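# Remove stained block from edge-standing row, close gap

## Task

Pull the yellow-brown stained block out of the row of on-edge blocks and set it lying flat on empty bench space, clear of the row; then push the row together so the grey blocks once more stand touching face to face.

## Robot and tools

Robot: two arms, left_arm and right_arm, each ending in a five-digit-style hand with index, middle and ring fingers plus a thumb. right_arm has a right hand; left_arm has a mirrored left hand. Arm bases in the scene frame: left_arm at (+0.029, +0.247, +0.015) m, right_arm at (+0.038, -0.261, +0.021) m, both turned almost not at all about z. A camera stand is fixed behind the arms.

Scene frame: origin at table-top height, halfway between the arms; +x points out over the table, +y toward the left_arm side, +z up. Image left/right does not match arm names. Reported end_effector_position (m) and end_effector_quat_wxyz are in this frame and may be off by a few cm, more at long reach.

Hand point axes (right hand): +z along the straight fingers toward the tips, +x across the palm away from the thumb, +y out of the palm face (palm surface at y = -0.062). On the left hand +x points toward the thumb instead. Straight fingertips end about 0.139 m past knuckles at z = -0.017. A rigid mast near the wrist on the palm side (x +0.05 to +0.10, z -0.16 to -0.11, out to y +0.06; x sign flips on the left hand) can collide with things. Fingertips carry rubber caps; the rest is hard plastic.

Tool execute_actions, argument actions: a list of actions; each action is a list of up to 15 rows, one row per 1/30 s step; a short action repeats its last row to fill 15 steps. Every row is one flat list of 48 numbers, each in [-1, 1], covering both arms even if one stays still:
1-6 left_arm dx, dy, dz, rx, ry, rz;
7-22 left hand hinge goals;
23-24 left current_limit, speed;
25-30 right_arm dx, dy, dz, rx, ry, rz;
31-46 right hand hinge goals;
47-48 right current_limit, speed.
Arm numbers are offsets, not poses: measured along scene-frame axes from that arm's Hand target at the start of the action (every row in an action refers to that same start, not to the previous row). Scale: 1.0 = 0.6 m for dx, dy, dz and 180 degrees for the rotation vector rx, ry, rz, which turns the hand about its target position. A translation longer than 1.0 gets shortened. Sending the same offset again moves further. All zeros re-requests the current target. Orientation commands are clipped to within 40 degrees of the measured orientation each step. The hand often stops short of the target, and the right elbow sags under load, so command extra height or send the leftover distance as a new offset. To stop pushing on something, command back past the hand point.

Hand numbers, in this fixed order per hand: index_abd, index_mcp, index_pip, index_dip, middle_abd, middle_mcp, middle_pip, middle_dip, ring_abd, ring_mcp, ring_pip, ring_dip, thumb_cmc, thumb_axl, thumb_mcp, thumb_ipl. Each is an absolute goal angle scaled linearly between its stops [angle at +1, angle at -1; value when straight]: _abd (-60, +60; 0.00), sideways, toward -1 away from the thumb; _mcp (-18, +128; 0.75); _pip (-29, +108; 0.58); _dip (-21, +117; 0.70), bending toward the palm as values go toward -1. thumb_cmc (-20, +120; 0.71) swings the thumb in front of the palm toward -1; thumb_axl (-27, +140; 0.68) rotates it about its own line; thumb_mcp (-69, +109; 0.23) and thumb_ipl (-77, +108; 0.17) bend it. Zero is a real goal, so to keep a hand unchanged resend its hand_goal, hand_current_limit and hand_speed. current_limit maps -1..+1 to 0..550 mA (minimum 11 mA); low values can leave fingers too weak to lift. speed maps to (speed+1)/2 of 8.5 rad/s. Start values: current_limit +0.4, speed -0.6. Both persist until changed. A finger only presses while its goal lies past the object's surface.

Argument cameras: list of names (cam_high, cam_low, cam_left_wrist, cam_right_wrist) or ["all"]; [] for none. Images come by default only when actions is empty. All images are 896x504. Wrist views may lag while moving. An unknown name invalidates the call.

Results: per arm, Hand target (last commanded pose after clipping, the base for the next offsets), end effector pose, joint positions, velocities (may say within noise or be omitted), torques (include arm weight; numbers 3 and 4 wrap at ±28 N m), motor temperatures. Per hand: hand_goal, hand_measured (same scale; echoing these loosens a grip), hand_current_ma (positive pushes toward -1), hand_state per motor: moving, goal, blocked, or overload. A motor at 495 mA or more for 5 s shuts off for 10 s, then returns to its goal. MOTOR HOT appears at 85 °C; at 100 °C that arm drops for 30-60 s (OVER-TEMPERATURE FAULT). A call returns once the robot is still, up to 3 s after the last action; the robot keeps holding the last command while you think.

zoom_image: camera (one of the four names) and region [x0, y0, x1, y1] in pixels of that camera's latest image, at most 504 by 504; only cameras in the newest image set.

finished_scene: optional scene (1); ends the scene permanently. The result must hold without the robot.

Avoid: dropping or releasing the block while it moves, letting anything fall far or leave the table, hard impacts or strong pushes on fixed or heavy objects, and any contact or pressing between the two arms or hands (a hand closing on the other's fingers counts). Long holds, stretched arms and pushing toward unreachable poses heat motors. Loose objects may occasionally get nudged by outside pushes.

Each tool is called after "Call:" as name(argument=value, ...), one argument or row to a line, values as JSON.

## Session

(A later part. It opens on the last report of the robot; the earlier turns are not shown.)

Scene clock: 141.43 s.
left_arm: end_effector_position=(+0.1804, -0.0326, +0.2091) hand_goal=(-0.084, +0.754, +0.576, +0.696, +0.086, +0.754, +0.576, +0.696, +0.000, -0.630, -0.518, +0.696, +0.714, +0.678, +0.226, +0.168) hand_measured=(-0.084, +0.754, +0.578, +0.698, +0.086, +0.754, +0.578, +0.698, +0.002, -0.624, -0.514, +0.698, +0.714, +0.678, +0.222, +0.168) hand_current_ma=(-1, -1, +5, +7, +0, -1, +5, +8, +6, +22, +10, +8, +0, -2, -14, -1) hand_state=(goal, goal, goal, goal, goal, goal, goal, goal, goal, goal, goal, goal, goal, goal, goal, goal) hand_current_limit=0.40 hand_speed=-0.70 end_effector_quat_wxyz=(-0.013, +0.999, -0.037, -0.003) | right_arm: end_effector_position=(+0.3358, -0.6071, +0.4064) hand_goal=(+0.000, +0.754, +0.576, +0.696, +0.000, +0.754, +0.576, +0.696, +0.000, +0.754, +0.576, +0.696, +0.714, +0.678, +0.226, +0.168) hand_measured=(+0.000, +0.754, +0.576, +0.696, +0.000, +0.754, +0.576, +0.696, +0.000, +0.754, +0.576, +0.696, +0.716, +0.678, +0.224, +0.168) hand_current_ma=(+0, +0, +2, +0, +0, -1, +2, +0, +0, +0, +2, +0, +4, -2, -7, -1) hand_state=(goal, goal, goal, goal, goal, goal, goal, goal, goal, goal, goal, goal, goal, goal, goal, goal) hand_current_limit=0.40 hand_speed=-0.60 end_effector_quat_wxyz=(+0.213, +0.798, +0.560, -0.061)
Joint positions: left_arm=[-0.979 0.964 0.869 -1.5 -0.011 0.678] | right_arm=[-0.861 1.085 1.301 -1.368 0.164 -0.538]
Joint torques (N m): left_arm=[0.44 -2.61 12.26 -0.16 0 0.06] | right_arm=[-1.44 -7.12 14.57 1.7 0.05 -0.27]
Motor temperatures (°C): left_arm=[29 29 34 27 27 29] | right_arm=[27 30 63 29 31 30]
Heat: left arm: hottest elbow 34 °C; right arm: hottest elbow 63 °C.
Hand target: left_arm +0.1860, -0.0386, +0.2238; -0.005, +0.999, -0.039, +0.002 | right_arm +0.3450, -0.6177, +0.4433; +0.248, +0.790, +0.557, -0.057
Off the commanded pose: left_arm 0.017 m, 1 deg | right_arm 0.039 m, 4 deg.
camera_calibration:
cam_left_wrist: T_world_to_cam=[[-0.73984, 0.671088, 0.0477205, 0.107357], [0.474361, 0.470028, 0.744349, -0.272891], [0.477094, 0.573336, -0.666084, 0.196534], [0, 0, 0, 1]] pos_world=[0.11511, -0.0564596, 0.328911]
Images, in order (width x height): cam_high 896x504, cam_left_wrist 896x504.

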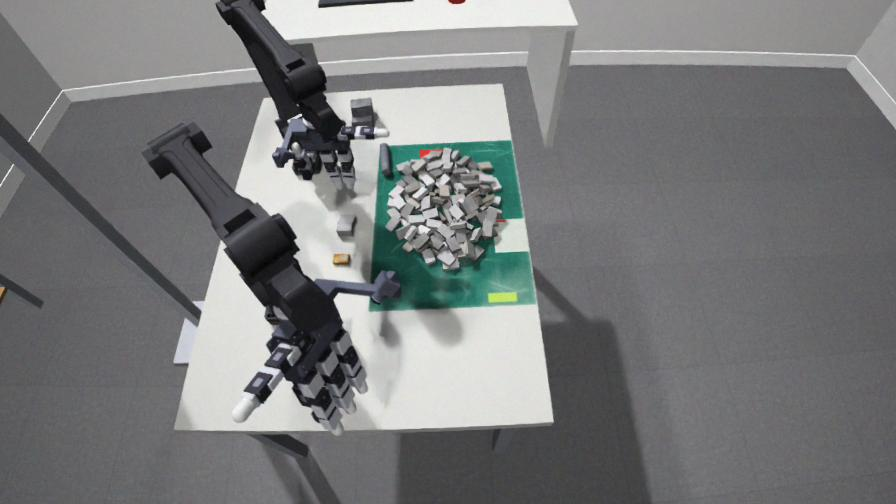

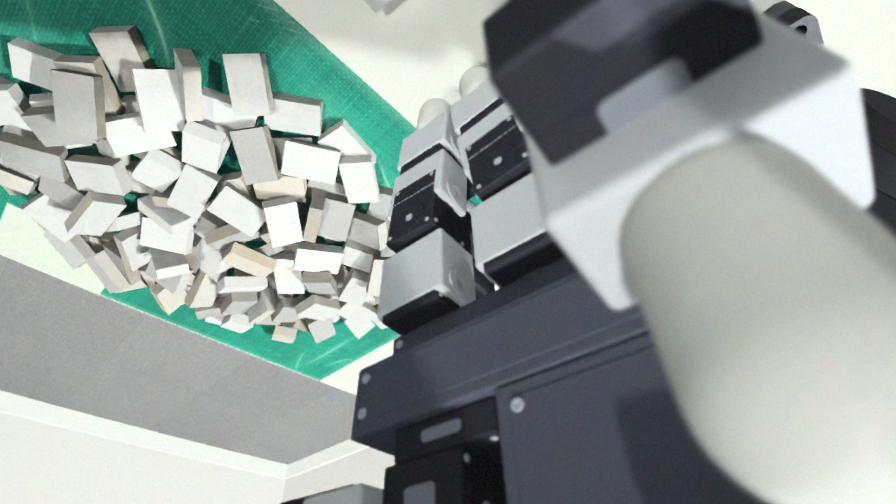

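Call:
execute_actions(
  actions=[],
)

Scene clock: 142.47 s.
left_arm: end_effector_position=(+0.1803, -0.0325, +0.2091) hand_goal=(-0.084, +0.754, +0.576, +0.696, +0.086, +0.754, +0.576, +0.696, +0.000, -0.630, -0.518, +0.696, +0.714, +0.678, +0.226, +0.168) hand_measured=(-0.084, +0.754, +0.578, +0.698, +0.086, +0.754, +0.578, +0.698, +0.002, -0.624, -0.514, +0.698, +0.714, +0.678, +0.222, +0.168) hand_current_ma=(-1, -1, +5, +7, +0, -1, +5, +8, +6, +22, +10, +8, +0, -2, -14, -1) hand_state=(goal, goal, goal, goal, goal, goal, goal, goal, goal, goal, goal, goal, goal, goal, goal, goal) hand_current_limit=0.40 hand_speed=-0.70 end_effector_quat_wxyz=(-0.013, +0.999, -0.037, -0.003) | right_arm: end_effector_position=(+0.3358, -0.6071, +0.4064) hand_goal=(+0.000, +0.754, +0.576, +0.696, +0.000, +0.754, +0.576, +0.696, +0.000, +0.754, +0.576, +0.696, +0.714, +0.678, +0.226, +0.168) hand_measured=(+0.000, +0.754, +0.576, +0.696, +0.000, +0.754, +0.576, +0.696, +0.000, +0.754, +0.576, +0.696, +0.716, +0.678, +0.224, +0.168) hand_current_ma=(+0, +0, +2, +0, +0, -1, +2, +0, +0, +0, +2, +0, +4, -2, -7, -1) hand_state=(goal, goal, goal, goal, goal, goal, goal, goal, goal, goal, goal, goal, goal, goal, goal, goal) hand_current_limit=0.40 hand_speed=-0.60 end_effector_quat_wxyz=(+0.213, +0.798, +0.560, -0.061)
Joint positions: left_arm=[-0.979 0.964 0.869 -1.501 -0.011 0.679] | right_arm=[-0.861 1.085 1.301 -1.368 0.164 -0.538]
Joint velocities: within noise
Joint torques (N m): left_arm=[0.44 -2.61 12.27 -0.18 0 0.06] | right_arm=[-1.38 -7.06 14.57 1.7 0.05 -0.27]
Motor temperatures (°C): left_arm=[29 29 34 27 27 29] | right_arm=[27 30 63 29 31 30]
Heat: left arm: hottest elbow 34 °C; right arm: hottest elbow 63 °C.
Hand target: left_arm +0.1860, -0.0386, +0.2238; -0.005, +0.999, -0.039, +0.002 | right_arm +0.3450, -0.6177, +0.4433; +0.248, +0.790, +0.557, -0.057
Off the commanded pose: left_arm 0.017 m, 1 deg | right_arm 0.039 m, 4 deg.
camera_calibration:
cam_left_wrist: T_world_to_cam=[[-0.739538, 0.671395, 0.0480845, 0.107145], [0.474716, 0.469584, 0.744403, -0.272926], [0.477209, 0.573341, -0.665997, 0.19654], [0, 0, 0, 1]] pos_world=[0.11501, -0.05646, 0.32891]
cam_right_wrist: T_world_to_cam=[[0.241748, -0.864219, 0.441229, -0.750377], [-0.763627, 0.111115, 0.636025, 0.0202277], [-0.598692, -0.490692, -0.633079, 0.287239], [0, 0, 0, 1]] pos_world=[0.368816, -0.509792, 0.500068]

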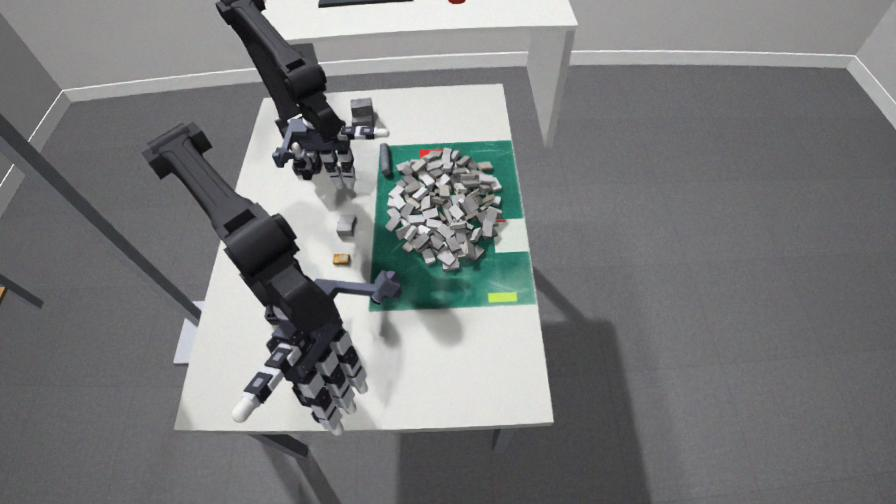

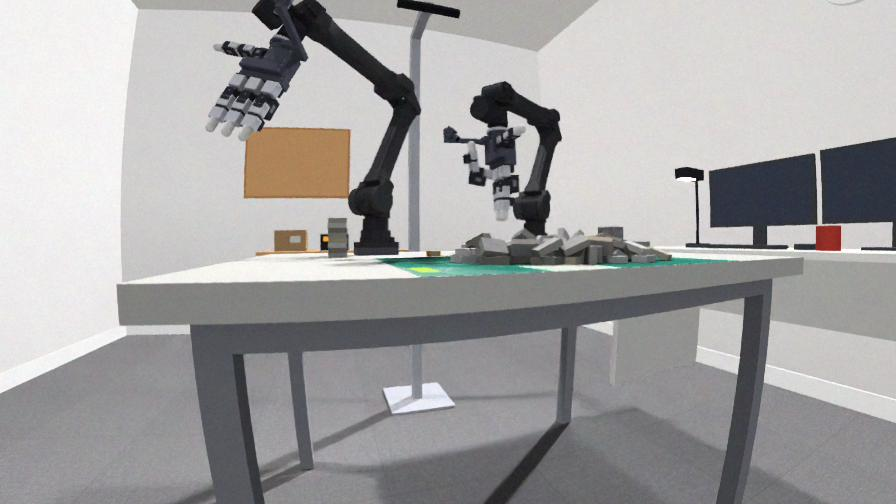

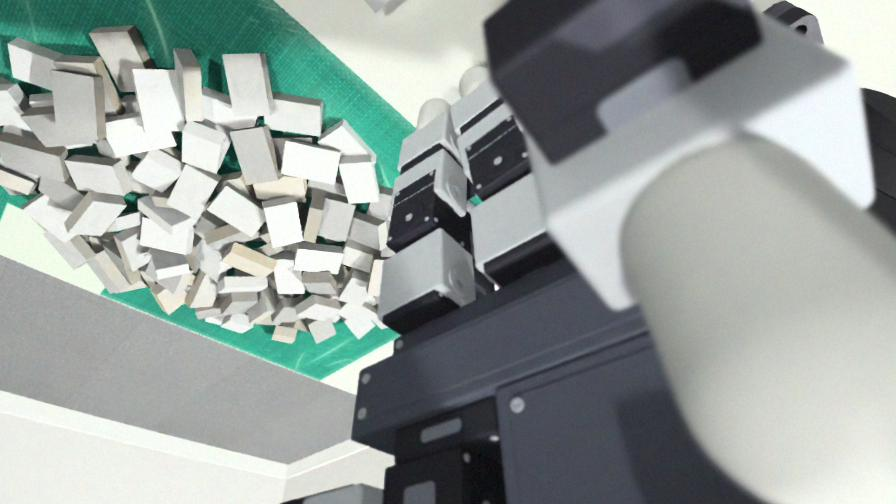

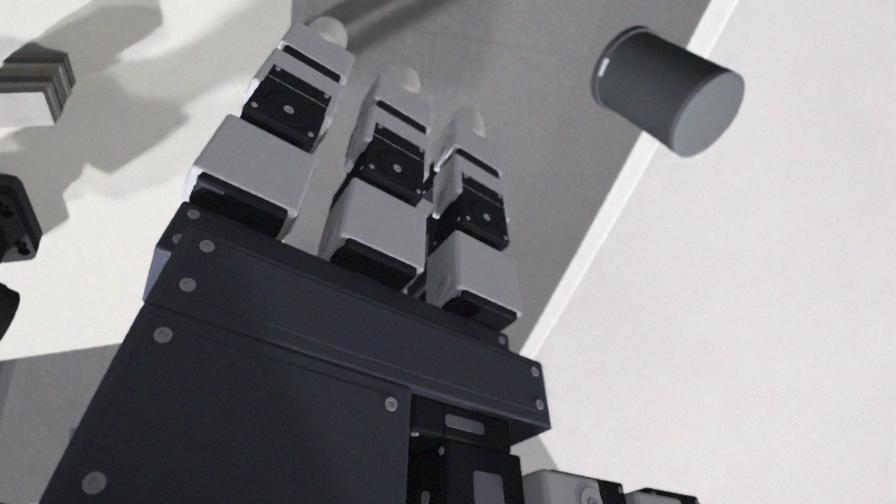

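Call:
zoom_image(
  camera="cam_high",
  region=[300, 195, 390, 280],
)

Call:
zoom_image(
  camera="cam_low",
  region=[300, 190, 560, 290],
)

Scaled by 5.600 from the camera's 896x504 image, which has a finer 1280x720 frame.

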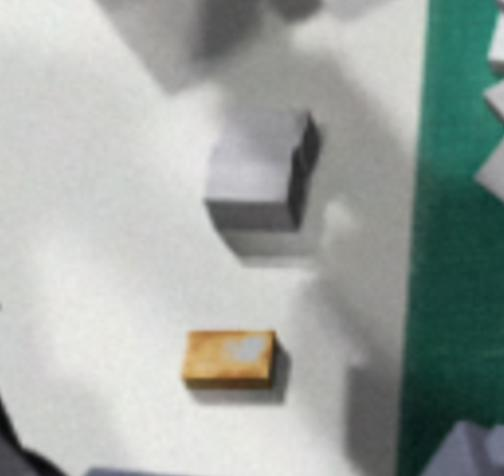

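Scaled by 1.938 from the camera's 896x504 image, which has a finer 1280x720 frame.

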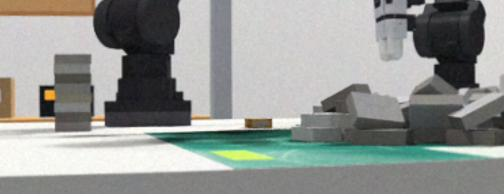

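Call:
execute_actions(
  actions=[
    [[-0.001,-0.004,0,0,0,0,-0.094,0.137,0.869,0.913,0.094,0.137,0.869,0.913,0,-0.63,-0.518,0.696,0.714,0.678,0.226,0.168,0.4,-0.7,0,0,0,0,0,0,0,0.754,0.576,0.696,0,0.754,0.576,0.696,0,0.754,0.576,0.696,0.714,0.678,0.226,0.168,0.4,-0.6],[-0.002,-0.01,0,0,0,0,-0.094,0.137,0.869,0.913,0.094,0.137,0.869,0.913,0,-0.63,-0.518,0.696,0.714,0.678,0.226,0.168,0.4,-0.7,0,0,0,0,0,0,0,0.754,0.576,0.696,0,0.754,0.576,0.696,0,0.754,0.576,0.696,0.714,0.678,0.226,0.168,0.4,-0.6],[-0.003,-0.016,0,0,0,0,-0.094,0.137,0.869,0.913,0.094,0.137,0.869,0.913,0,-0.63,-0.518,0.696,0.714,0.678,0.226,0.168,0.4,-0.7,0,0,0,0,0,0,0,0.754,0.576,0.696,0,0.754,0.576,0.696,0,0.754,0.576,0.696,0.714,0.678,0.226,0.168,0.4,-0.6],[-0.004,-0.024,0,0,0,0,-0.094,0.137,0.869,0.913,0.094,0.137,0.869,0.913,0,-0.63,-0.518,0.696,0.714,0.678,0.226,0.168,0.4,-0.7,0,0,0,0,0,0,0,0.754,0.576,0.696,0,0.754,0.576,0.696,0,0.754,0.576,0.696,0.714,0.678,0.226,0.168,0.4,-0.6],[-0.005,-0.032,0,0,0,0,-0.094,0.137,0.869,0.913,0.094,0.137,0.869,0.913,0,-0.63,-0.518,0.696,0.714,0.678,0.226,0.168,0.4,-0.7,0,0,0,0,0,0,0,0.754,0.576,0.696,0,0.754,0.576,0.696,0,0.754,0.576,0.696,0.714,0.678,0.226,0.168,0.4,-0.6],[-0.006,-0.04,0,0,0,0,-0.094,0.137,0.869,0.913,0.094,0.137,0.869,0.913,0,-0.63,-0.518,0.696,0.714,0.678,0.226,0.168,0.4,-0.7,0,0,0,0,0,0,0,0.754,0.576,0.696,0,0.754,0.576,0.696,0,0.754,0.576,0.696,0.714,0.678,0.226,0.168,0.4,-0.6],[-0.006,-0.05,0,0,0,0,-0.094,0.137,0.869,0.913,0.094,0.137,0.869,0.913,0,-0.63,-0.518,0.696,0.714,0.678,0.226,0.168,0.4,-0.7,0,0,0,0,0,0,0,0.754,0.576,0.696,0,0.754,0.576,0.696,0,0.754,0.576,0.696,0.714,0.678,0.226,0.168,0.4,-0.6]],
    [[-0.001,-0.012,-0.003,0,0,0,-0.094,0.137,0.869,0.913,0.094,0.137,0.869,0.913,0,-0.63,-0.518,0.696,0.714,0.678,0.226,0.168,0.4,-0.7,0,0,0,0,0,0,0,0.754,0.576,0.696,0,0.754,0.576,0.696,0,0.754,0.576,0.696,0.714,0.678,0.226,0.168,0.4,-0.6],[-0.002,-0.024,-0.006,0,0,0,-0.094,0.137,0.869,0.913,0.094,0.137,0.869,0.913,0,-0.63,-0.518,0.696,0.714,0.678,0.226,0.168,0.4,-0.7,0,0,0,0,0,0,0,0.754,0.576,0.696,0,0.754,0.576,0.696,0,0.754,0.576,0.696,0.714,0.678,0.226,0.168,0.4,-0.6],[-0.003,-0.038,-0.01,0,0,0,-0.094,0.137,0.869,0.913,0.094,0.137,0.869,0.913,0,-0.63,-0.518,0.696,0.714,0.678,0.226,0.168,0.4,-0.7,0,0,0,0,0,0,0,0.754,0.576,0.696,0,0.754,0.576,0.696,0,0.754,0.576,0.696,0.714,0.678,0.226,0.168,0.4,-0.6],[-0.004,-0.052,-0.014,0,0,0,-0.094,0.137,0.869,0.913,0.094,0.137,0.869,0.913,0,-0.63,-0.518,0.696,0.714,0.678,0.226,0.168,0.4,-0.7,0,0,0,0,0,0,0,0.754,0.576,0.696,0,0.754,0.576,0.696,0,0.754,0.576,0.696,0.714,0.678,0.226,0.168,0.4,-0.6],[-0.005,-0.066,-0.02,0,0,0,-0.094,0.137,0.869,0.913,0.094,0.137,0.869,0.913,0,-0.63,-0.518,0.696,0.714,0.678,0.226,0.168,0.4,-0.7,0,0,0,0,0,0,0,0.754,0.576,0.696,0,0.754,0.576,0.696,0,0.754,0.576,0.696,0.714,0.678,0.226,0.168,0.4,-0.6],[-0.006,-0.08,-0.026,0,0,0,-0.094,0.137,0.869,0.913,0.094,0.137,0.869,0.913,0,-0.63,-0.518,0.696,0.714,0.678,0.226,0.168,0.4,-0.7,0,0,0,0,0,0,0,0.754,0.576,0.696,0,0.754,0.576,0.696,0,0.754,0.576,0.696,0.714,0.678,0.226,0.168,0.4,-0.6]],
  ],
)

Scene clock: 147.53 s.
left_arm: end_effector_position=(+0.1711, -0.1005, +0.1907) hand_goal=(-0.094, +0.138, +0.870, +0.914, +0.094, +0.138, +0.870, +0.914, +0.000, -0.630, -0.518, +0.696, +0.714, +0.678, +0.226, +0.168) hand_measured=(-0.090, +0.148, +0.868, +0.912, +0.090, +0.148, +0.868, +0.912, +0.002, -0.624, -0.514, +0.698, +0.714, +0.678, +0.222, +0.168) hand_current_ma=(+8, +33, -6, -7, -8, +39, -5, -8, +6, +22, +10, +8, +0, -2, -14, -1) hand_state=(goal, goal, goal, goal, goal, goal, goal, goal, goal, goal, goal, goal, goal, goal, goal, goal) hand_current_limit=0.40 hand_speed=-0.70 end_effector_quat_wxyz=(-0.025, +0.999, -0.044, -0.011) | right_arm: end_effector_position=(+0.3358, -0.6071, +0.4064) hand_goal=(+0.000, +0.754, +0.576, +0.696, +0.000, +0.754, +0.576, +0.696, +0.000, +0.754, +0.576, +0.696, +0.714, +0.678, +0.226, +0.168) hand_measured=(+0.000, +0.754, +0.576, +0.696, +0.000, +0.754, +0.576, +0.696, +0.000, +0.754, +0.576, +0.696, +0.716, +0.678, +0.224, +0.168) hand_current_ma=(+0, +0, +2, +0, +0, -1, +2, +0, +0, +0, +2, +0, +4, -2, -7, -1) hand_state=(goal, goal, goal, goal, goal, goal, goal, goal, goal, goal, goal, goal, goal, goal, goal, goal) hand_current_limit=0.40 hand_speed=-0.60 end_effector_quat_wxyz=(+0.213, +0.798, +0.560, -0.061)
Joint positions: left_arm=[-1.132 1.151 0.95 -1.424 -0.006 0.54] | right_arm=[-0.861 1.085 1.301 -1.368 0.164 -0.538]
Joint torques (N m): left_arm=[-0.56 -4.89 12.52 0.61 -0.09 -0.19] | right_arm=[-1.38 -7.12 14.57 1.72 0.05 -0.27]
Motor temperatures (°C): left_arm=[29 29 34 27 27 29] | right_arm=[27 30 63 29 31 30]
Heat: left arm: hottest elbow 34 °C; right arm: hottest elbow 63 °C.
Hand target: left_arm +0.1789, -0.1167, +0.2082; -0.005, +0.999, -0.039, +0.002 | right_arm +0.3450, -0.6177, +0.4433; +0.248, +0.790, +0.557, -0.057
Off the commanded pose: left_arm 0.025 m, 3 deg | right_arm 0.039 m, 4 deg.

Call:
execute_actions(
  actions=[
    [[0,0,-0.012,0,0,0,-0.094,0.137,0.869,0.913,0.094,0.137,0.869,0.913,0,-0.63,-0.518,0.696,0.714,0.678,0.226,0.168,0.4,-0.7,0,0,0,0,0,0,0,0.754,0.576,0.696,0,0.754,0.576,0.696,0,0.754,0.576,0.696,0.714,0.678,0.226,0.168,0.4,-0.6],[0,0,-0.026,0,0,0,-0.094,0.137,0.869,0.913,0.094,0.137,0.869,0.913,0,-0.63,-0.518,0.696,0.714,0.678,0.226,0.168,0.4,-0.7,0,0,0,0,0,0,0,0.754,0.576,0.696,0,0.754,0.576,0.696,0,0.754,0.576,0.696,0.714,0.678,0.226,0.168,0.4,-0.6],[0,0,-0.042,0,0,0,-0.094,0.137,0.869,0.913,0.094,0.137,0.869,0.913,0,-0.63,-0.518,0.696,0.714,0.678,0.226,0.168,0.4,-0.7,0,0,0,0,0,0,0,0.754,0.576,0.696,0,0.754,0.576,0.696,0,0.754,0.576,0.696,0.714,0.678,0.226,0.168,0.4,-0.6],[0,0,-0.06,0,0,0,-0.094,0.137,0.869,0.913,0.094,0.137,0.869,0.913,0,-0.63,-0.518,0.696,0.714,0.678,0.226,0.168,0.4,-0.7,0,0,0,0,0,0,0,0.754,0.576,0.696,0,0.754,0.576,0.696,0,0.754,0.576,0.696,0.714,0.678,0.226,0.168,0.4,-0.6],[0,0,-0.08,0,0,0,-0.094,0.137,0.869,0.913,0.094,0.137,0.869,0.913,0,-0.63,-0.518,0.696,0.714,0.678,0.226,0.168,0.4,-0.7,0,0,0,0,0,0,0,0.754,0.576,0.696,0,0.754,0.576,0.696,0,0.754,0.576,0.696,0.714,0.678,0.226,0.168,0.4,-0.6],[0,0,-0.1,0,0,0,-0.094,0.137,0.869,0.913,0.094,0.137,0.869,0.913,0,-0.63,-0.518,0.696,0.714,0.678,0.226,0.168,0.4,-0.7,0,0,0,0,0,0,0,0.754,0.576,0.696,0,0.754,0.576,0.696,0,0.754,0.576,0.696,0.714,0.678,0.226,0.168,0.4,-0.6]],
  ],
  cameras=["cam_high"],
)

Scene clock: 149.03 s.
left_arm: end_effector_position=(+0.1774, -0.1129, +0.1488) hand_goal=(-0.094, +0.138, +0.870, +0.914, +0.094, +0.138, +0.870, +0.914, +0.000, -0.630, -0.518, +0.696, +0.714, +0.678, +0.226, +0.168) hand_measured=(-0.090, +0.146, +0.868, +0.912, +0.090, +0.148, +0.868, +0.912, +0.002, -0.624, -0.514, +0.698, +0.714, +0.678, +0.222, +0.168) hand_current_ma=(+8, +29, -5, -7, -8, +34, -4, -8, +6, +22, +10, +8, +0, -2, -14, -1) hand_state=(goal, goal, goal, goal, goal, goal, goal, goal, goal, goal, goal, goal, goal, goal, goal, goal) hand_current_limit=0.40 hand_speed=-0.70 end_effector_quat_wxyz=(-0.008, +0.999, -0.043, -0.001) | right_arm: end_effector_position=(+0.3358, -0.6071, +0.4064) hand_goal=(+0.000, +0.754, +0.576, +0.696, +0.000, +0.754, +0.576, +0.696, +0.000, +0.754, +0.576, +0.696, +0.714, +0.678, +0.226, +0.168) hand_measured=(+0.000, +0.754, +0.576, +0.696, +0.000, +0.754, +0.576, +0.696, +0.000, +0.754, +0.576, +0.696, +0.716, +0.678, +0.224, +0.168) hand_current_ma=(+0, +0, +2, +0, +0, -1, +2, +0, +0, +0, +2, +0, +4, -2, -7, -1) hand_state=(goal, goal, goal, goal, goal, goal, goal, goal, goal, goal, goal, goal, goal, goal, goal, goal) hand_current_limit=0.40 hand_speed=-0.60 end_effector_quat_wxyz=(+0.213, +0.798, +0.560, -0.061)
Joint positions: left_arm=[-1.132 1.197 0.864 -1.252 -0.007 0.539] | right_arm=[-0.861 1.085 1.301 -1.368 0.164 -0.538]
Joint torques (N m): left_arm=[-0.56 -5.25 8.84 0.68 -0.09 -0.16] | right_arm=[-1.38 -7.06 14.57 1.7 0.05 -0.27]
Motor temperatures (°C): left_arm=[29 29 35 27 27 29] | right_arm=[27 30 64 29 31 30]
Heat: left arm: hottest elbow 35 °C; right arm: hottest elbow 64 °C.
Hand target: left_arm +0.1788, -0.1166, +0.1482; -0.005, +0.999, -0.039, +0.002 | right_arm +0.3450, -0.6177, +0.4433; +0.248, +0.790, +0.557, -0.057
Off the commanded pose: left_arm 0.004 m, 1 deg | right_arm 0.039 m, 4 deg.
Images, in order (width x height): cam_high 896x504.

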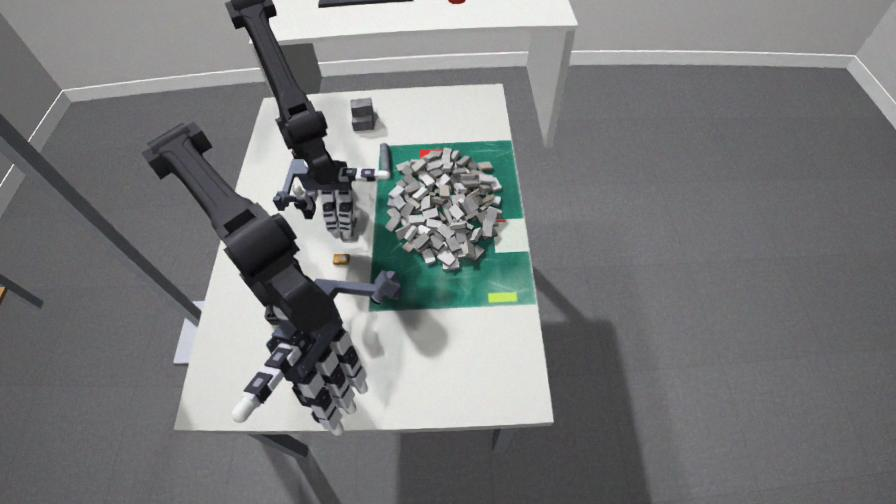

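Call:
execute_actions(
  actions=[
    [[-0.001,0,-0.008,0,0,0,-0.094,0.137,0.869,0.913,0.094,0.137,0.869,0.913,0,-0.63,-0.518,0.696,0.714,0.678,0.226,0.168,0.4,-0.7,0,0,0,0,0,0,0,0.754,0.576,0.696,0,0.754,0.576,0.696,0,0.754,0.576,0.696,0.714,0.678,0.226,0.168,0.4,-0.6],[-0.002,0,-0.02,0,0,0,-0.094,0.137,0.869,0.913,0.094,0.137,0.869,0.913,0,-0.63,-0.518,0.696,0.714,0.678,0.226,0.168,0.4,-0.7,0,0,0,0,0,0,0,0.754,0.576,0.696,0,0.754,0.576,0.696,0,0.754,0.576,0.696,0.714,0.678,0.226,0.168,0.4,-0.6],[-0.003,0,-0.034,0,0,0,-0.094,0.137,0.869,0.913,0.094,0.137,0.869,0.913,0,-0.63,-0.518,0.696,0.714,0.678,0.226,0.168,0.4,-0.7,0,0,0,0,0,0,0,0.754,0.576,0.696,0,0.754,0.576,0.696,0,0.754,0.576,0.696,0.714,0.678,0.226,0.168,0.4,-0.6],[-0.004,0,-0.048,0,0,0,-0.094,0.137,0.869,0.913,0.094,0.137,0.869,0.913,0,-0.63,-0.518,0.696,0.714,0.678,0.226,0.168,0.4,-0.7,0,0,0,0,0,0,0,0.754,0.576,0.696,0,0.754,0.576,0.696,0,0.754,0.576,0.696,0.714,0.678,0.226,0.168,0.4,-0.6],[-0.005,0,-0.06,0,0,0,-0.094,0.137,0.869,0.913,0.094,0.137,0.869,0.913,0,-0.63,-0.518,0.696,0.714,0.678,0.226,0.168,0.4,-0.7,0,0,0,0,0,0,0,0.754,0.576,0.696,0,0.754,0.576,0.696,0,0.754,0.576,0.696,0.714,0.678,0.226,0.168,0.4,-0.6],[-0.005,0,-0.069,0,0,0,-0.094,0.137,0.869,0.913,0.094,0.137,0.869,0.913,0,-0.63,-0.518,0.696,0.714,0.678,0.226,0.168,0.4,-0.7,0,0,0,0,0,0,0,0.754,0.576,0.696,0,0.754,0.576,0.696,0,0.754,0.576,0.696,0.714,0.678,0.226,0.168,0.4,-0.6]],
  ],
  cameras=["cam_high", "cam_left_wrist"],
)

Scene clock: 150.83 s.
left_arm: end_effector_position=(+0.1758, -0.1131, +0.1085) hand_goal=(-0.094, +0.138, +0.870, +0.914, +0.094, +0.138, +0.870, +0.914, +0.000, -0.630, -0.518, +0.696, +0.714, +0.678, +0.226, +0.168) hand_measured=(-0.090, +0.146, +0.868, +0.912, +0.090, +0.148, +0.868, +0.912, +0.002, -0.624, -0.514, +0.698, +0.714, +0.678, +0.222, +0.168) hand_current_ma=(+8, +29, -5, -7, -8, +34, -4, -8, +6, +22, +10, +8, +0, -2, -14, -1) hand_state=(goal, goal, goal, goal, goal, goal, goal, goal, goal, goal, goal, goal, goal, goal, goal, goal) hand_current_limit=0.40 hand_speed=-0.70 end_effector_quat_wxyz=(-0.007, +0.999, -0.042, +0.000) | right_arm: end_effector_position=(+0.3358, -0.6071, +0.4064) hand_goal=(+0.000, +0.754, +0.576, +0.696, +0.000, +0.754, +0.576, +0.696, +0.000, +0.754, +0.576, +0.696, +0.714, +0.678, +0.226, +0.168) hand_measured=(+0.000, +0.754, +0.576, +0.696, +0.000, +0.754, +0.576, +0.696, +0.000, +0.754, +0.576, +0.696, +0.716, +0.678, +0.224, +0.168) hand_current_ma=(+0, +0, +2, +0, +0, -1, +2, +0, +0, +0, +2, +0, +4, -2, -7, -1) hand_state=(goal, goal, goal, goal, goal, goal, goal, goal, goal, goal, goal, goal, goal, goal, goal, goal) hand_current_limit=0.40 hand_speed=-0.60 end_effector_quat_wxyz=(+0.213, +0.798, +0.560, -0.061)
Joint positions: left_arm=[-1.138 1.242 0.785 -1.126 -0.007 0.53] | right_arm=[-0.861 1.085 1.301 -1.368 0.164 -0.538]
Joint torques (N m): left_arm=[-0.91 -5.25 8.32 0.77 -0.07 -0.13] | right_arm=[-1.44 -7.12 14.58 1.72 0.05 -0.28]
Motor temperatures (°C): left_arm=[29 29 35 27 27 29] | right_arm=[27 30 64 29 31 30]
Heat: left arm: hottest elbow 35 °C; right arm: hottest elbow 64 °C.
Hand target: left_arm +0.1757, -0.1165, +0.1068; -0.005, +0.999, -0.039, +0.002 | right_arm +0.3450, -0.6177, +0.4433; +0.248, +0.790, +0.557, -0.057
Off the commanded pose: left_arm 0.004 m, 0 deg | right_arm 0.039 m, 4 deg.
camera_calibration:
cam_left_wrist: T_world_to_cam=[[-0.732886, 0.679478, 0.034462, 0.163968], [0.474771, 0.474493, 0.741248, -0.157184], [0.48731, 0.559612, -0.670346, 0.175107], [0, 0, 0, 1]] pos_world=[0.109464, -0.134822, 0.228244]
Images, in order (width x height): cam_high 896x504, cam_left_wrist 896x504.

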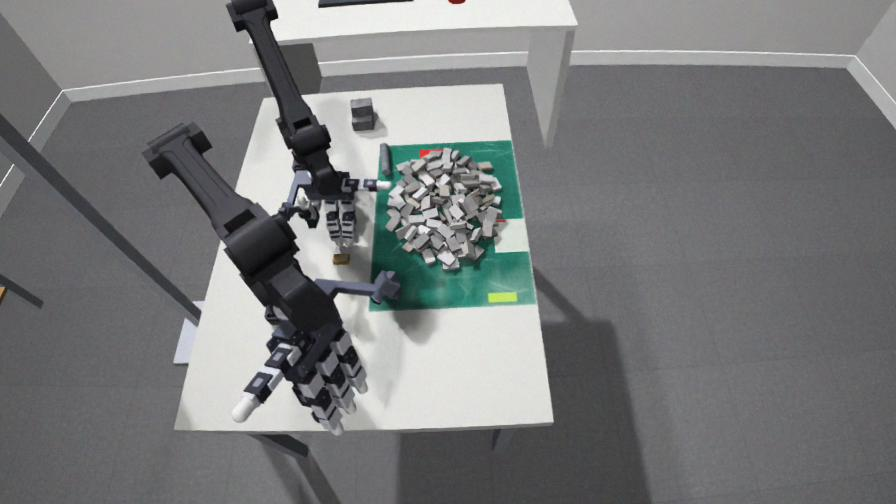

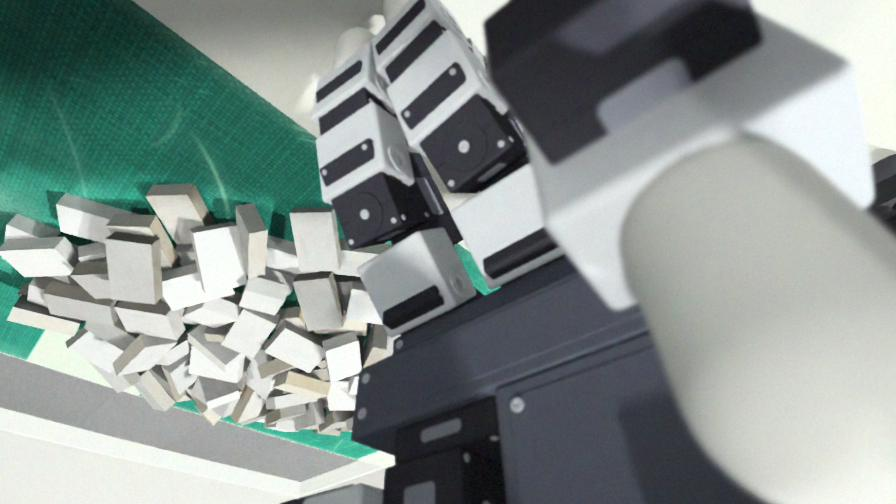

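Call:
zoom_image(
  camera="cam_high",
  region=[310, 215, 375, 280],
)

Call:
zoom_image(
  camera="cam_left_wrist",
  region=[280, 0, 480, 112],
)

Scaled by 7.754 from the camera's 896x504 image, which has a finer 1280x720 frame.

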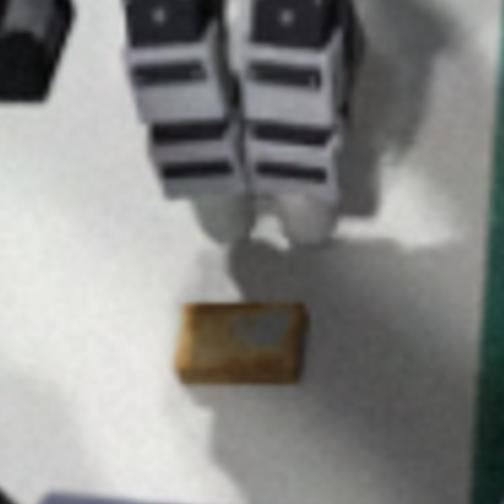

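Scaled by 2.520 from the camera's 896x504 image, which has a finer 1280x720 frame.

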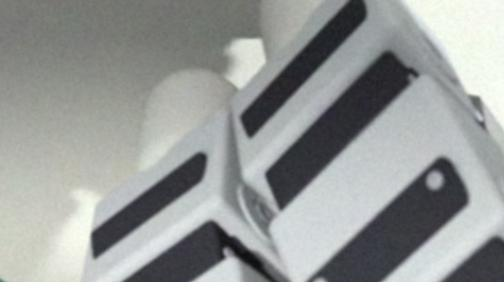

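Call:
execute_actions(
  actions=[
    [[-0.003,-0.002,-0.001,0,0,0,-0.094,0.137,0.869,0.913,0.094,0.137,0.869,0.913,0,-0.63,-0.518,0.696,0.714,0.678,0.226,0.168,0.4,-0.7,0,0,0,0,0,0,0,0.754,0.576,0.696,0,0.754,0.576,0.696,0,0.754,0.576,0.696,0.714,0.678,0.226,0.168,0.4,-0.6],[-0.006,-0.005,-0.002,0,0,0,-0.094,0.137,0.869,0.913,0.094,0.137,0.869,0.913,0,-0.63,-0.518,0.696,0.714,0.678,0.226,0.168,0.4,-0.7,0,0,0,0,0,0,0,0.754,0.576,0.696,0,0.754,0.576,0.696,0,0.754,0.576,0.696,0.714,0.678,0.226,0.168,0.4,-0.6],[-0.009,-0.009,-0.003,0,0,0,-0.094,0.137,0.869,0.913,0.094,0.137,0.869,0.913,0,-0.63,-0.518,0.696,0.714,0.678,0.226,0.168,0.4,-0.7,0,0,0,0,0,0,0,0.754,0.576,0.696,0,0.754,0.576,0.696,0,0.754,0.576,0.696,0.714,0.678,0.226,0.168,0.4,-0.6],[-0.012,-0.013,-0.003,0,0,0,-0.094,0.137,0.869,0.913,0.094,0.137,0.869,0.913,0,-0.63,-0.518,0.696,0.714,0.678,0.226,0.168,0.4,-0.7,0,0,0,0,0,0,0,0.754,0.576,0.696,0,0.754,0.576,0.696,0,0.754,0.576,0.696,0.714,0.678,0.226,0.168,0.4,-0.6],[-0.014,-0.017,-0.003,0,0,0,-0.094,0.137,0.869,0.913,0.094,0.137,0.869,0.913,0,-0.63,-0.518,0.696,0.714,0.678,0.226,0.168,0.4,-0.7,0,0,0,0,0,0,0,0.754,0.576,0.696,0,0.754,0.576,0.696,0,0.754,0.576,0.696,0.714,0.678,0.226,0.168,0.4,-0.6],[-0.014,-0.02,-0.003,0,0,0,-0.094,0.137,0.869,0.913,0.094,0.137,0.869,0.913,0,-0.63,-0.518,0.696,0.714,0.678,0.226,0.168,0.4,-0.7,0,0,0,0,0,0,0,0.754,0.576,0.696,0,0.754,0.576,0.696,0,0.754,0.576,0.696,0.714,0.678,0.226,0.168,0.4,-0.6]],
  ],
  cameras=["cam_high"],
)

Call:
zoom_image(
  camera="cam_high",
  region=[310, 215, 375, 280],
)

Scene clock: 152.93 s.
left_arm: end_effector_position=(+0.1645, -0.1197, +0.1032) hand_goal=(-0.094, +0.138, +0.870, +0.914, +0.094, +0.138, +0.870, +0.914, +0.000, -0.630, -0.518, +0.696, +0.714, +0.678, +0.226, +0.168) hand_measured=(-0.092, +0.144, +0.870, +0.914, +0.090, +0.144, +0.872, +0.916, +0.002, -0.624, -0.514, +0.698, +0.714, +0.678, +0.222, +0.168) hand_current_ma=(+3, +17, +1, +0, -10, +21, +5, +4, +6, +22, +10, +8, +0, -2, -15, -1) hand_state=(goal, goal, goal, goal, goal, goal, goal, goal, goal, goal, goal, goal, goal, goal, goal, goal) hand_current_limit=0.40 hand_speed=-0.70 end_effector_quat_wxyz=(-0.011, +0.999, -0.044, -0.001) | right_arm: end_effector_position=(+0.3358, -0.6071, +0.4064) hand_goal=(+0.000, +0.754, +0.576, +0.696, +0.000, +0.754, +0.576, +0.696, +0.000, +0.754, +0.576, +0.696, +0.714, +0.678, +0.226, +0.168) hand_measured=(+0.000, +0.754, +0.576, +0.696, +0.000, +0.754, +0.576, +0.696, +0.000, +0.754, +0.576, +0.696, +0.716, +0.678, +0.224, +0.168) hand_current_ma=(+0, +0, +2, +0, +0, -1, +2, +0, +0, +0, +2, +0, +4, -2, -7, -1) hand_state=(goal, goal, goal, goal, goal, goal, goal, goal, goal, goal, goal, goal, goal, goal, goal, goal) hand_current_limit=0.40 hand_speed=-0.60 end_effector_quat_wxyz=(+0.213, +0.798, +0.560, -0.061)
Joint positions: left_arm=[-1.18 1.258 0.785 -1.117 -0.008 0.492] | right_arm=[-0.861 1.085 1.301 -1.368 0.164 -0.538]
Joint torques (N m): left_arm=[-0.67 -4.89 9.52 0.69 -0.05 -0.21] | right_arm=[-1.44 -7.12 14.58 1.72 0.05 -0.28]
Motor temperatures (°C): left_arm=[29 29 34 27 27 29] | right_arm=[27 30 64 29 31 30]
Heat: left arm: hottest elbow 34 °C; right arm: hottest elbow 64 °C.
Hand target: left_arm +0.1673, -0.1286, +0.1049; -0.005, +0.999, -0.039, +0.002 | right_arm +0.3450, -0.6177, +0.4433; +0.248, +0.790, +0.557, -0.057
Off the commanded pose: left_arm 0.009 m, 1 deg | right_arm 0.039 m, 4 deg.
Images, in order (width x height): cam_high 896x504.

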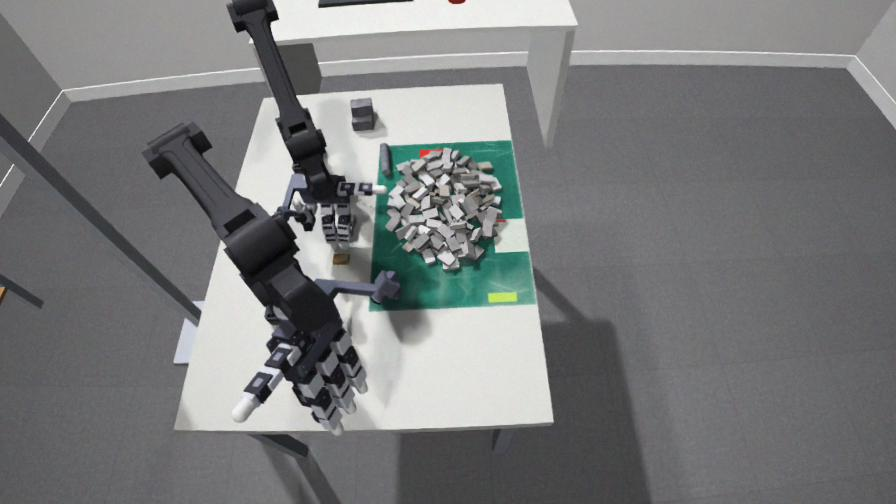

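Scaled by 7.754 from the camera's 896x504 image, which has a finer 1280x720 frame.

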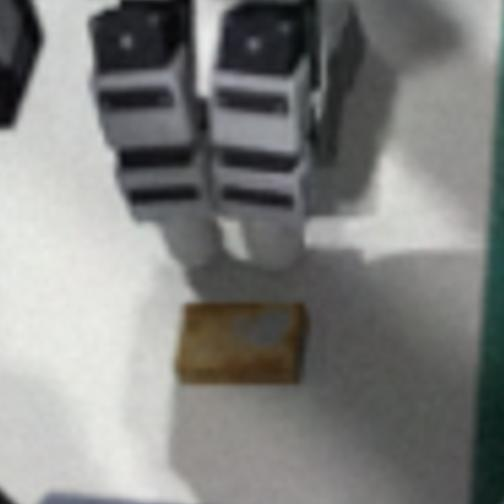

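Call:
execute_actions(
  actions=[
    [[0.001,-0.003,0.002,0,0,0,-0.094,0.096,0.869,0.913,0.094,0.096,0.869,0.913,0,-0.63,-0.518,0.696,0.714,0.678,0.226,0.168,0.4,-0.8,0,0,0,0,0,0,0,0.754,0.576,0.696,0,0.754,0.576,0.696,0,0.754,0.576,0.696,0.714,0.678,0.226,0.168,0.4,-0.6],[0.002,-0.007,0.003,0,0,0,-0.094,0.096,0.869,0.913,0.094,0.096,0.869,0.913,0,-0.63,-0.518,0.696,0.714,0.678,0.226,0.168,0.4,-0.8,0,0,0,0,0,0,0,0.754,0.576,0.696,0,0.754,0.576,0.696,0,0.754,0.576,0.696,0.714,0.678,0.226,0.168,0.4,-0.6],[0.003,-0.012,0.004,0,0,0,-0.094,0.096,0.869,0.913,0.094,0.096,0.869,0.913,0,-0.63,-0.518,0.696,0.714,0.678,0.226,0.168,0.4,-0.8,0,0,0,0,0,0,0,0.754,0.576,0.696,0,0.754,0.576,0.696,0,0.754,0.576,0.696,0.714,0.678,0.226,0.168,0.4,-0.6],[0.004,-0.017,0.004,0,0,0,-0.094,0.096,0.869,0.913,0.094,0.096,0.869,0.913,0,-0.63,-0.518,0.696,0.714,0.678,0.226,0.168,0.4,-0.8,0,0,0,0,0,0,0,0.754,0.576,0.696,0,0.754,0.576,0.696,0,0.754,0.576,0.696,0.714,0.678,0.226,0.168,0.4,-0.6],[0.004,-0.022,0.004,0,0,0,-0.094,0.096,0.869,0.913,0.094,0.096,0.869,0.913,0,-0.63,-0.518,0.696,0.714,0.678,0.226,0.168,0.4,-0.8,0,0,0,0,0,0,0,0.754,0.576,0.696,0,0.754,0.576,0.696,0,0.754,0.576,0.696,0.714,0.678,0.226,0.168,0.4,-0.6],[0.004,-0.027,0.004,0,0,0,-0.094,0.096,0.869,0.913,0.094,0.096,0.869,0.913,0,-0.63,-0.518,0.696,0.714,0.678,0.226,0.168,0.4,-0.8,0,0,0,0,0,0,0,0.754,0.576,0.696,0,0.754,0.576,0.696,0,0.754,0.576,0.696,0.714,0.678,0.226,0.168,0.4,-0.6],[0.004,-0.032,0.004,0,0,0,-0.094,0.096,0.869,0.913,0.094,0.096,0.869,0.913,0,-0.63,-0.518,0.696,0.714,0.678,0.226,0.168,0.4,-0.8,0,0,0,0,0,0,0,0.754,0.576,0.696,0,0.754,0.576,0.696,0,0.754,0.576,0.696,0.714,0.678,0.226,0.168,0.4,-0.6]],
  ],
  cameras=["cam_high"],
)

Call:
zoom_image(
  camera="cam_high",
  region=[310, 215, 375, 280],
)

Scene clock: 155.10 s.
left_arm: end_effector_position=(+0.1647, -0.1284, +0.1040) hand_goal=(-0.094, +0.096, +0.870, +0.914, +0.094, +0.096, +0.870, +0.914, +0.000, -0.630, -0.518, +0.696, +0.714, +0.678, +0.226, +0.168) hand_measured=(-0.092, +0.108, +0.872, +0.914, +0.082, +0.138, +0.918, +0.954, +0.002, -0.624, -0.514, +0.698, +0.714, +0.678, +0.222, +0.168) hand_current_ma=(+3, +44, +3, +0, -38, +181, +191, +156, +6, +22, +10, +8, +0, -2, -15, -1) hand_state=(goal, goal, goal, goal, goal, blocked, blocked, blocked, goal, goal, goal, goal, goal, goal, goal, goal) hand_current_limit=0.40 hand_speed=-0.80 end_effector_quat_wxyz=(-0.014, +0.999, -0.044, -0.002) | right_arm: end_effector_position=(+0.3358, -0.6071, +0.4064) hand_goal=(+0.000, +0.754, +0.576, +0.696, +0.000, +0.754, +0.576, +0.696, +0.000, +0.754, +0.576, +0.696, +0.714, +0.678, +0.226, +0.168) hand_measured=(+0.000, +0.754, +0.576, +0.696, +0.000, +0.754, +0.576, +0.696, +0.000, +0.754, +0.576, +0.696, +0.716, +0.678, +0.224, +0.168) hand_current_ma=(+0, +0, +2, +0, +0, -1, +2, +0, +0, +0, +2, +0, +4, -2, -7, -1) hand_state=(goal, goal, goal, goal, goal, goal, goal, goal, goal, goal, goal, goal, goal, goal, goal, goal) hand_current_limit=0.40 hand_speed=-0.60 end_effector_quat_wxyz=(+0.213, +0.798, +0.560, -0.061)
Joint positions: left_arm=[-1.191 1.284 0.811 -1.126 -0.009 0.48] | right_arm=[-0.861 1.085 1.301 -1.368 0.164 -0.538]
Joint torques (N m): left_arm=[-1.14 -3.66 11.34 1.01 0.01 -0.19] | right_arm=[-1.38 -7.06 14.57 1.7 0.05 -0.28]
Motor temperatures (°C): left_arm=[29 29 34 27 27 29] | right_arm=[27 30 64 29 31 30]
Heat: left arm: hottest elbow 34 °C; right arm: hottest elbow 64 °C.
Hand target: left_arm +0.1698, -0.1477, +0.1074; -0.005, +0.999, -0.039, +0.002 | right_arm +0.3450, -0.6177, +0.4433; +0.248, +0.790, +0.557, -0.057
Off the commanded pose: left_arm 0.020 m, 1 deg | right_arm 0.039 m, 4 deg.
Images, in order (width x height): cam_high 896x504.

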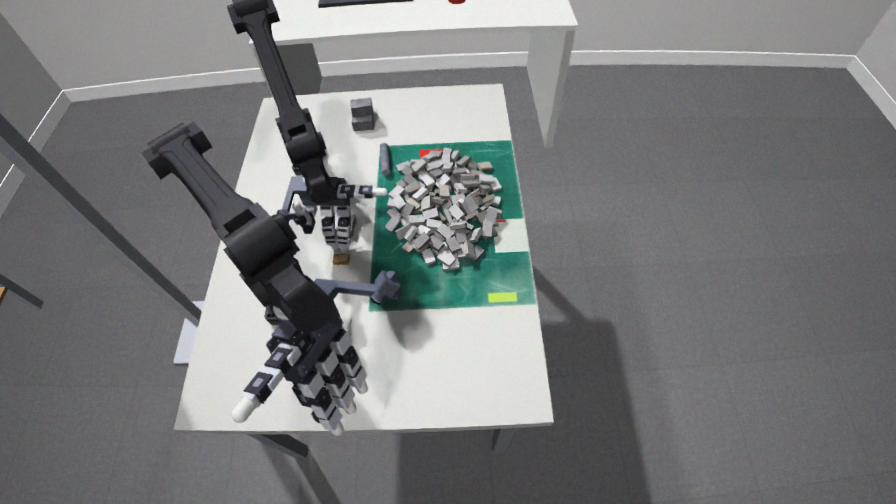

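Scaled by 7.754 from the camera's 896x504 image, which has a finer 1280x720 frame.

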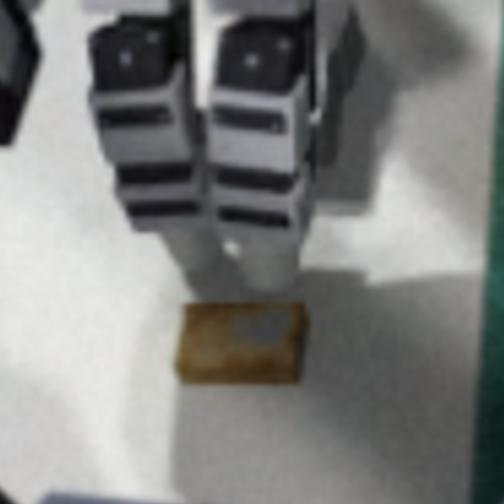

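Call:
execute_actions(
  actions=[
    [[0,0.008,0.006,0,0,0,-0.094,0.096,0.869,0.913,0.094,0.096,0.869,0.913,0,-0.63,-0.518,0.696,0.714,0.678,0.226,0.168,0.4,-0.8,0,0,0,0,0,0,0,0.754,0.576,0.696,0,0.754,0.576,0.696,0,0.754,0.576,0.696,0.714,0.678,0.226,0.168,0.4,-0.6],[0,0.014,0.012,0,0,0,-0.094,0.096,0.869,0.913,0.094,0.096,0.869,0.913,0,-0.63,-0.518,0.696,0.714,0.678,0.226,0.168,0.4,-0.8,0,0,0,0,0,0,0,0.754,0.576,0.696,0,0.754,0.576,0.696,0,0.754,0.576,0.696,0.714,0.678,0.226,0.168,0.4,-0.6],[0,0.02,0.018,0,0,0,-0.094,0.096,0.869,0.913,0.094,0.096,0.869,0.913,0,-0.63,-0.518,0.696,0.714,0.678,0.226,0.168,0.4,-0.8,0,0,0,0,0,0,0,0.754,0.576,0.696,0,0.754,0.576,0.696,0,0.754,0.576,0.696,0.714,0.678,0.226,0.168,0.4,-0.6],[0,0.02,0.024,0,0,0,-0.094,0.096,0.869,0.913,0.094,0.096,0.869,0.913,0,-0.63,-0.518,0.696,0.714,0.678,0.226,0.168,0.4,-0.8,0,0,0,0,0,0,0,0.754,0.576,0.696,0,0.754,0.576,0.696,0,0.754,0.576,0.696,0.714,0.678,0.226,0.168,0.4,-0.6],[0,0.02,0.03,0,0,0,-0.094,0.096,0.869,0.913,0.094,0.096,0.869,0.913,0,-0.63,-0.518,0.696,0.714,0.678,0.226,0.168,0.4,-0.8,0,0,0,0,0,0,0,0.754,0.576,0.696,0,0.754,0.576,0.696,0,0.754,0.576,0.696,0.714,0.678,0.226,0.168,0.4,-0.6]],
  ],
)

Scene clock: 156.43 s.
left_arm: end_effector_position=(+0.1624, -0.1227, +0.1070) hand_goal=(-0.094, +0.096, +0.870, +0.914, +0.094, +0.096, +0.870, +0.914, +0.000, -0.630, -0.518, +0.696, +0.714, +0.678, +0.226, +0.168) hand_measured=(-0.092, +0.108, +0.872, +0.914, +0.090, +0.110, +0.874, +0.916, +0.002, -0.624, -0.514, +0.698, +0.714, +0.678, +0.222, +0.168) hand_current_ma=(+3, +43, +3, +0, -9, +51, +11, +8, +6, +22, +10, +8, +0, -2, -15, -1) hand_state=(goal, goal, goal, goal, goal, goal, goal, goal, goal, goal, goal, goal, goal, goal, goal, goal) hand_current_limit=0.40 hand_speed=-0.80 end_effector_quat_wxyz=(-0.021, +0.999, -0.044, -0.005) | right_arm: end_effector_position=(+0.3358, -0.6071, +0.4064) hand_goal=(+0.000, +0.754, +0.576, +0.696, +0.000, +0.754, +0.576, +0.696, +0.000, +0.754, +0.576, +0.696, +0.714, +0.678, +0.226, +0.168) hand_measured=(+0.000, +0.754, +0.576, +0.696, +0.000, +0.754, +0.576, +0.696, +0.000, +0.754, +0.576, +0.696, +0.716, +0.678, +0.224, +0.168) hand_current_ma=(+0, +0, +2, +0, +0, -1, +2, +0, +0, +0, +2, +0, +4, -2, -7, -1) hand_state=(goal, goal, goal, goal, goal, goal, goal, goal, goal, goal, goal, goal, goal, goal, goal, goal) hand_current_limit=0.40 hand_speed=-0.60 end_effector_quat_wxyz=(+0.213, +0.798, +0.560, -0.061)
Joint positions: left_arm=[-1.191 1.271 0.812 -1.154 -0.009 0.48] | right_arm=[-0.861 1.085 1.301 -1.368 0.164 -0.538]
Joint torques (N m): left_arm=[0.26 -6.48 11.75 -0.12 0.02 -0.09] | right_arm=[-1.44 -7.12 14.58 1.72 0.05 -0.27]
Motor temperatures (°C): left_arm=[29 29 34 27 27 29] | right_arm=[27 30 64 29 31 30]
Heat: left arm: hottest elbow 34 °C; right arm: hottest elbow 64 °C.
Hand target: left_arm +0.1698, -0.1358, +0.1255; -0.005, +0.999, -0.039, +0.002 | right_arm +0.3450, -0.6177, +0.4433; +0.248, +0.790, +0.557, -0.057
Off the commanded pose: left_arm 0.024 m, 2 deg | right_arm 0.039 m, 4 deg.

Call:
execute_actions(
  actions=[
    [[0.001,-0.003,-0.008,0,0,0,-0.094,0.096,0.869,0.913,0.094,0.096,0.869,0.913,0,-0.63,-0.518,0.696,0.714,0.678,0.226,0.168,0.4,-0.8,0,0,0,0,0,0,0,0.754,0.576,0.696,0,0.754,0.576,0.696,0,0.754,0.576,0.696,0.714,0.678,0.226,0.168,0.4,-0.6],[0.002,-0.006,-0.016,0,0,0,-0.094,0.096,0.869,0.913,0.094,0.096,0.869,0.913,0,-0.63,-0.518,0.696,0.714,0.678,0.226,0.168,0.4,-0.8,0,0,0,0,0,0,0,0.754,0.576,0.696,0,0.754,0.576,0.696,0,0.754,0.576,0.696,0.714,0.678,0.226,0.168,0.4,-0.6],[0.003,-0.01,-0.021,0,0,0,-0.094,0.096,0.869,0.913,0.094,0.096,0.869,0.913,0,-0.63,-0.518,0.696,0.714,0.678,0.226,0.168,0.4,-0.8,0,0,0,0,0,0,0,0.754,0.576,0.696,0,0.754,0.576,0.696,0,0.754,0.576,0.696,0.714,0.678,0.226,0.168,0.4,-0.6],[0.003,-0.014,-0.021,0,0,0,-0.094,0.096,0.869,0.913,0.094,0.096,0.869,0.913,0,-0.63,-0.518,0.696,0.714,0.678,0.226,0.168,0.4,-0.8,0,0,0,0,0,0,0,0.754,0.576,0.696,0,0.754,0.576,0.696,0,0.754,0.576,0.696,0.714,0.678,0.226,0.168,0.4,-0.6],[0.003,-0.018,-0.021,0,0,0,-0.094,0.096,0.869,0.913,0.094,0.096,0.869,0.913,0,-0.63,-0.518,0.696,0.714,0.678,0.226,0.168,0.4,-0.8,0,0,0,0,0,0,0,0.754,0.576,0.696,0,0.754,0.576,0.696,0,0.754,0.576,0.696,0.714,0.678,0.226,0.168,0.4,-0.6],[0.003,-0.022,-0.021,0,0,0,-0.094,0.096,0.869,0.913,0.094,0.096,0.869,0.913,0,-0.63,-0.518,0.696,0.714,0.678,0.226,0.168,0.4,-0.8,0,0,0,0,0,0,0,0.754,0.576,0.696,0,0.754,0.576,0.696,0,0.754,0.576,0.696,0.714,0.678,0.226,0.168,0.4,-0.6],[0.003,-0.027,-0.021,0,0,0,-0.094,0.096,0.869,0.913,0.094,0.096,0.869,0.913,0,-0.63,-0.518,0.696,0.714,0.678,0.226,0.168,0.4,-0.8,0,0,0,0,0,0,0,0.754,0.576,0.696,0,0.754,0.576,0.696,0,0.754,0.576,0.696,0.714,0.678,0.226,0.168,0.4,-0.6]],
  ],
  cameras=["cam_high"],
)

Call:
zoom_image(
  camera="cam_high",
  region=[310, 215, 375, 280],
)

Scene clock: 158.47 s.
left_arm: end_effector_position=(+0.1660, -0.1330, +0.1012) hand_goal=(-0.094, +0.096, +0.870, +0.914, +0.094, +0.096, +0.870, +0.914, +0.000, -0.630, -0.518, +0.696, +0.714, +0.678, +0.226, +0.168) hand_measured=(-0.096, +0.106, +0.874, +0.916, +0.090, +0.110, +0.874, +0.916, +0.002, -0.624, -0.514, +0.698, +0.714, +0.678, +0.222, +0.168) hand_current_ma=(-6, +38, +13, +8, -12, +49, +10, +8, +6, +22, +10, +8, +0, -2, -15, -1) hand_state=(goal, goal, goal, goal, goal, goal, goal, goal, goal, goal, goal, goal, goal, goal, goal, goal) hand_current_limit=0.40 hand_speed=-0.80 end_effector_quat_wxyz=(-0.022, +0.999, -0.042, -0.005) | right_arm: end_effector_position=(+0.3358, -0.6071, +0.4064) hand_goal=(+0.000, +0.754, +0.576, +0.696, +0.000, +0.754, +0.576, +0.696, +0.000, +0.754, +0.576, +0.696, +0.714, +0.678, +0.226, +0.168) hand_measured=(+0.000, +0.754, +0.576, +0.696, +0.000, +0.754, +0.576, +0.696, +0.000, +0.754, +0.576, +0.696, +0.716, +0.678, +0.224, +0.168) hand_current_ma=(+0, +0, +2, +0, +0, -1, +2, +0, +0, +0, +2, +0, +4, -2, -7, -1) hand_state=(goal, goal, goal, goal, goal, goal, goal, goal, goal, goal, goal, goal, goal, goal, goal, goal) hand_current_limit=0.40 hand_speed=-0.60 end_effector_quat_wxyz=(+0.213, +0.798, +0.560, -0.061)
Joint positions: left_arm=[-1.194 1.31 0.83 -1.135 -0.009 0.475] | right_arm=[-0.861 1.085 1.301 -1.368 0.164 -0.538]
Joint torques (N m): left_arm=[-0.79 -5.3 11.47 0.59 0.05 -0.15] | right_arm=[-1.38 -7.12 14.57 1.7 0.05 -0.28]
Motor temperatures (°C): left_arm=[29 29 34 27 27 29] | right_arm=[27 30 64 29 31 30]
Heat: left arm: hottest elbow 34 °C; right arm: hottest elbow 64 °C.
Hand target: left_arm +0.1716, -0.1520, +0.1127; -0.005, +0.999, -0.039, +0.002 | right_arm +0.3450, -0.6177, +0.4433; +0.248, +0.790, +0.557, -0.057
Off the commanded pose: left_arm 0.023 m, 2 deg | right_arm 0.039 m, 4 deg.
Images, in order (width x height): cam_high 896x504.

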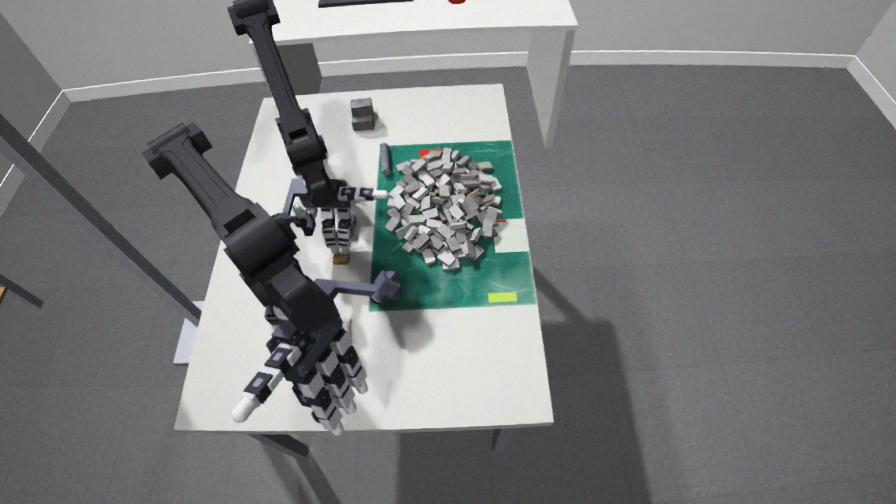

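Scaled by 7.754 from the camera's 896x504 image, which has a finer 1280x720 frame.

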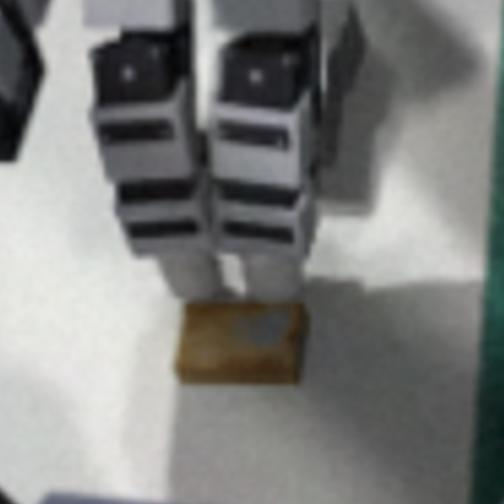

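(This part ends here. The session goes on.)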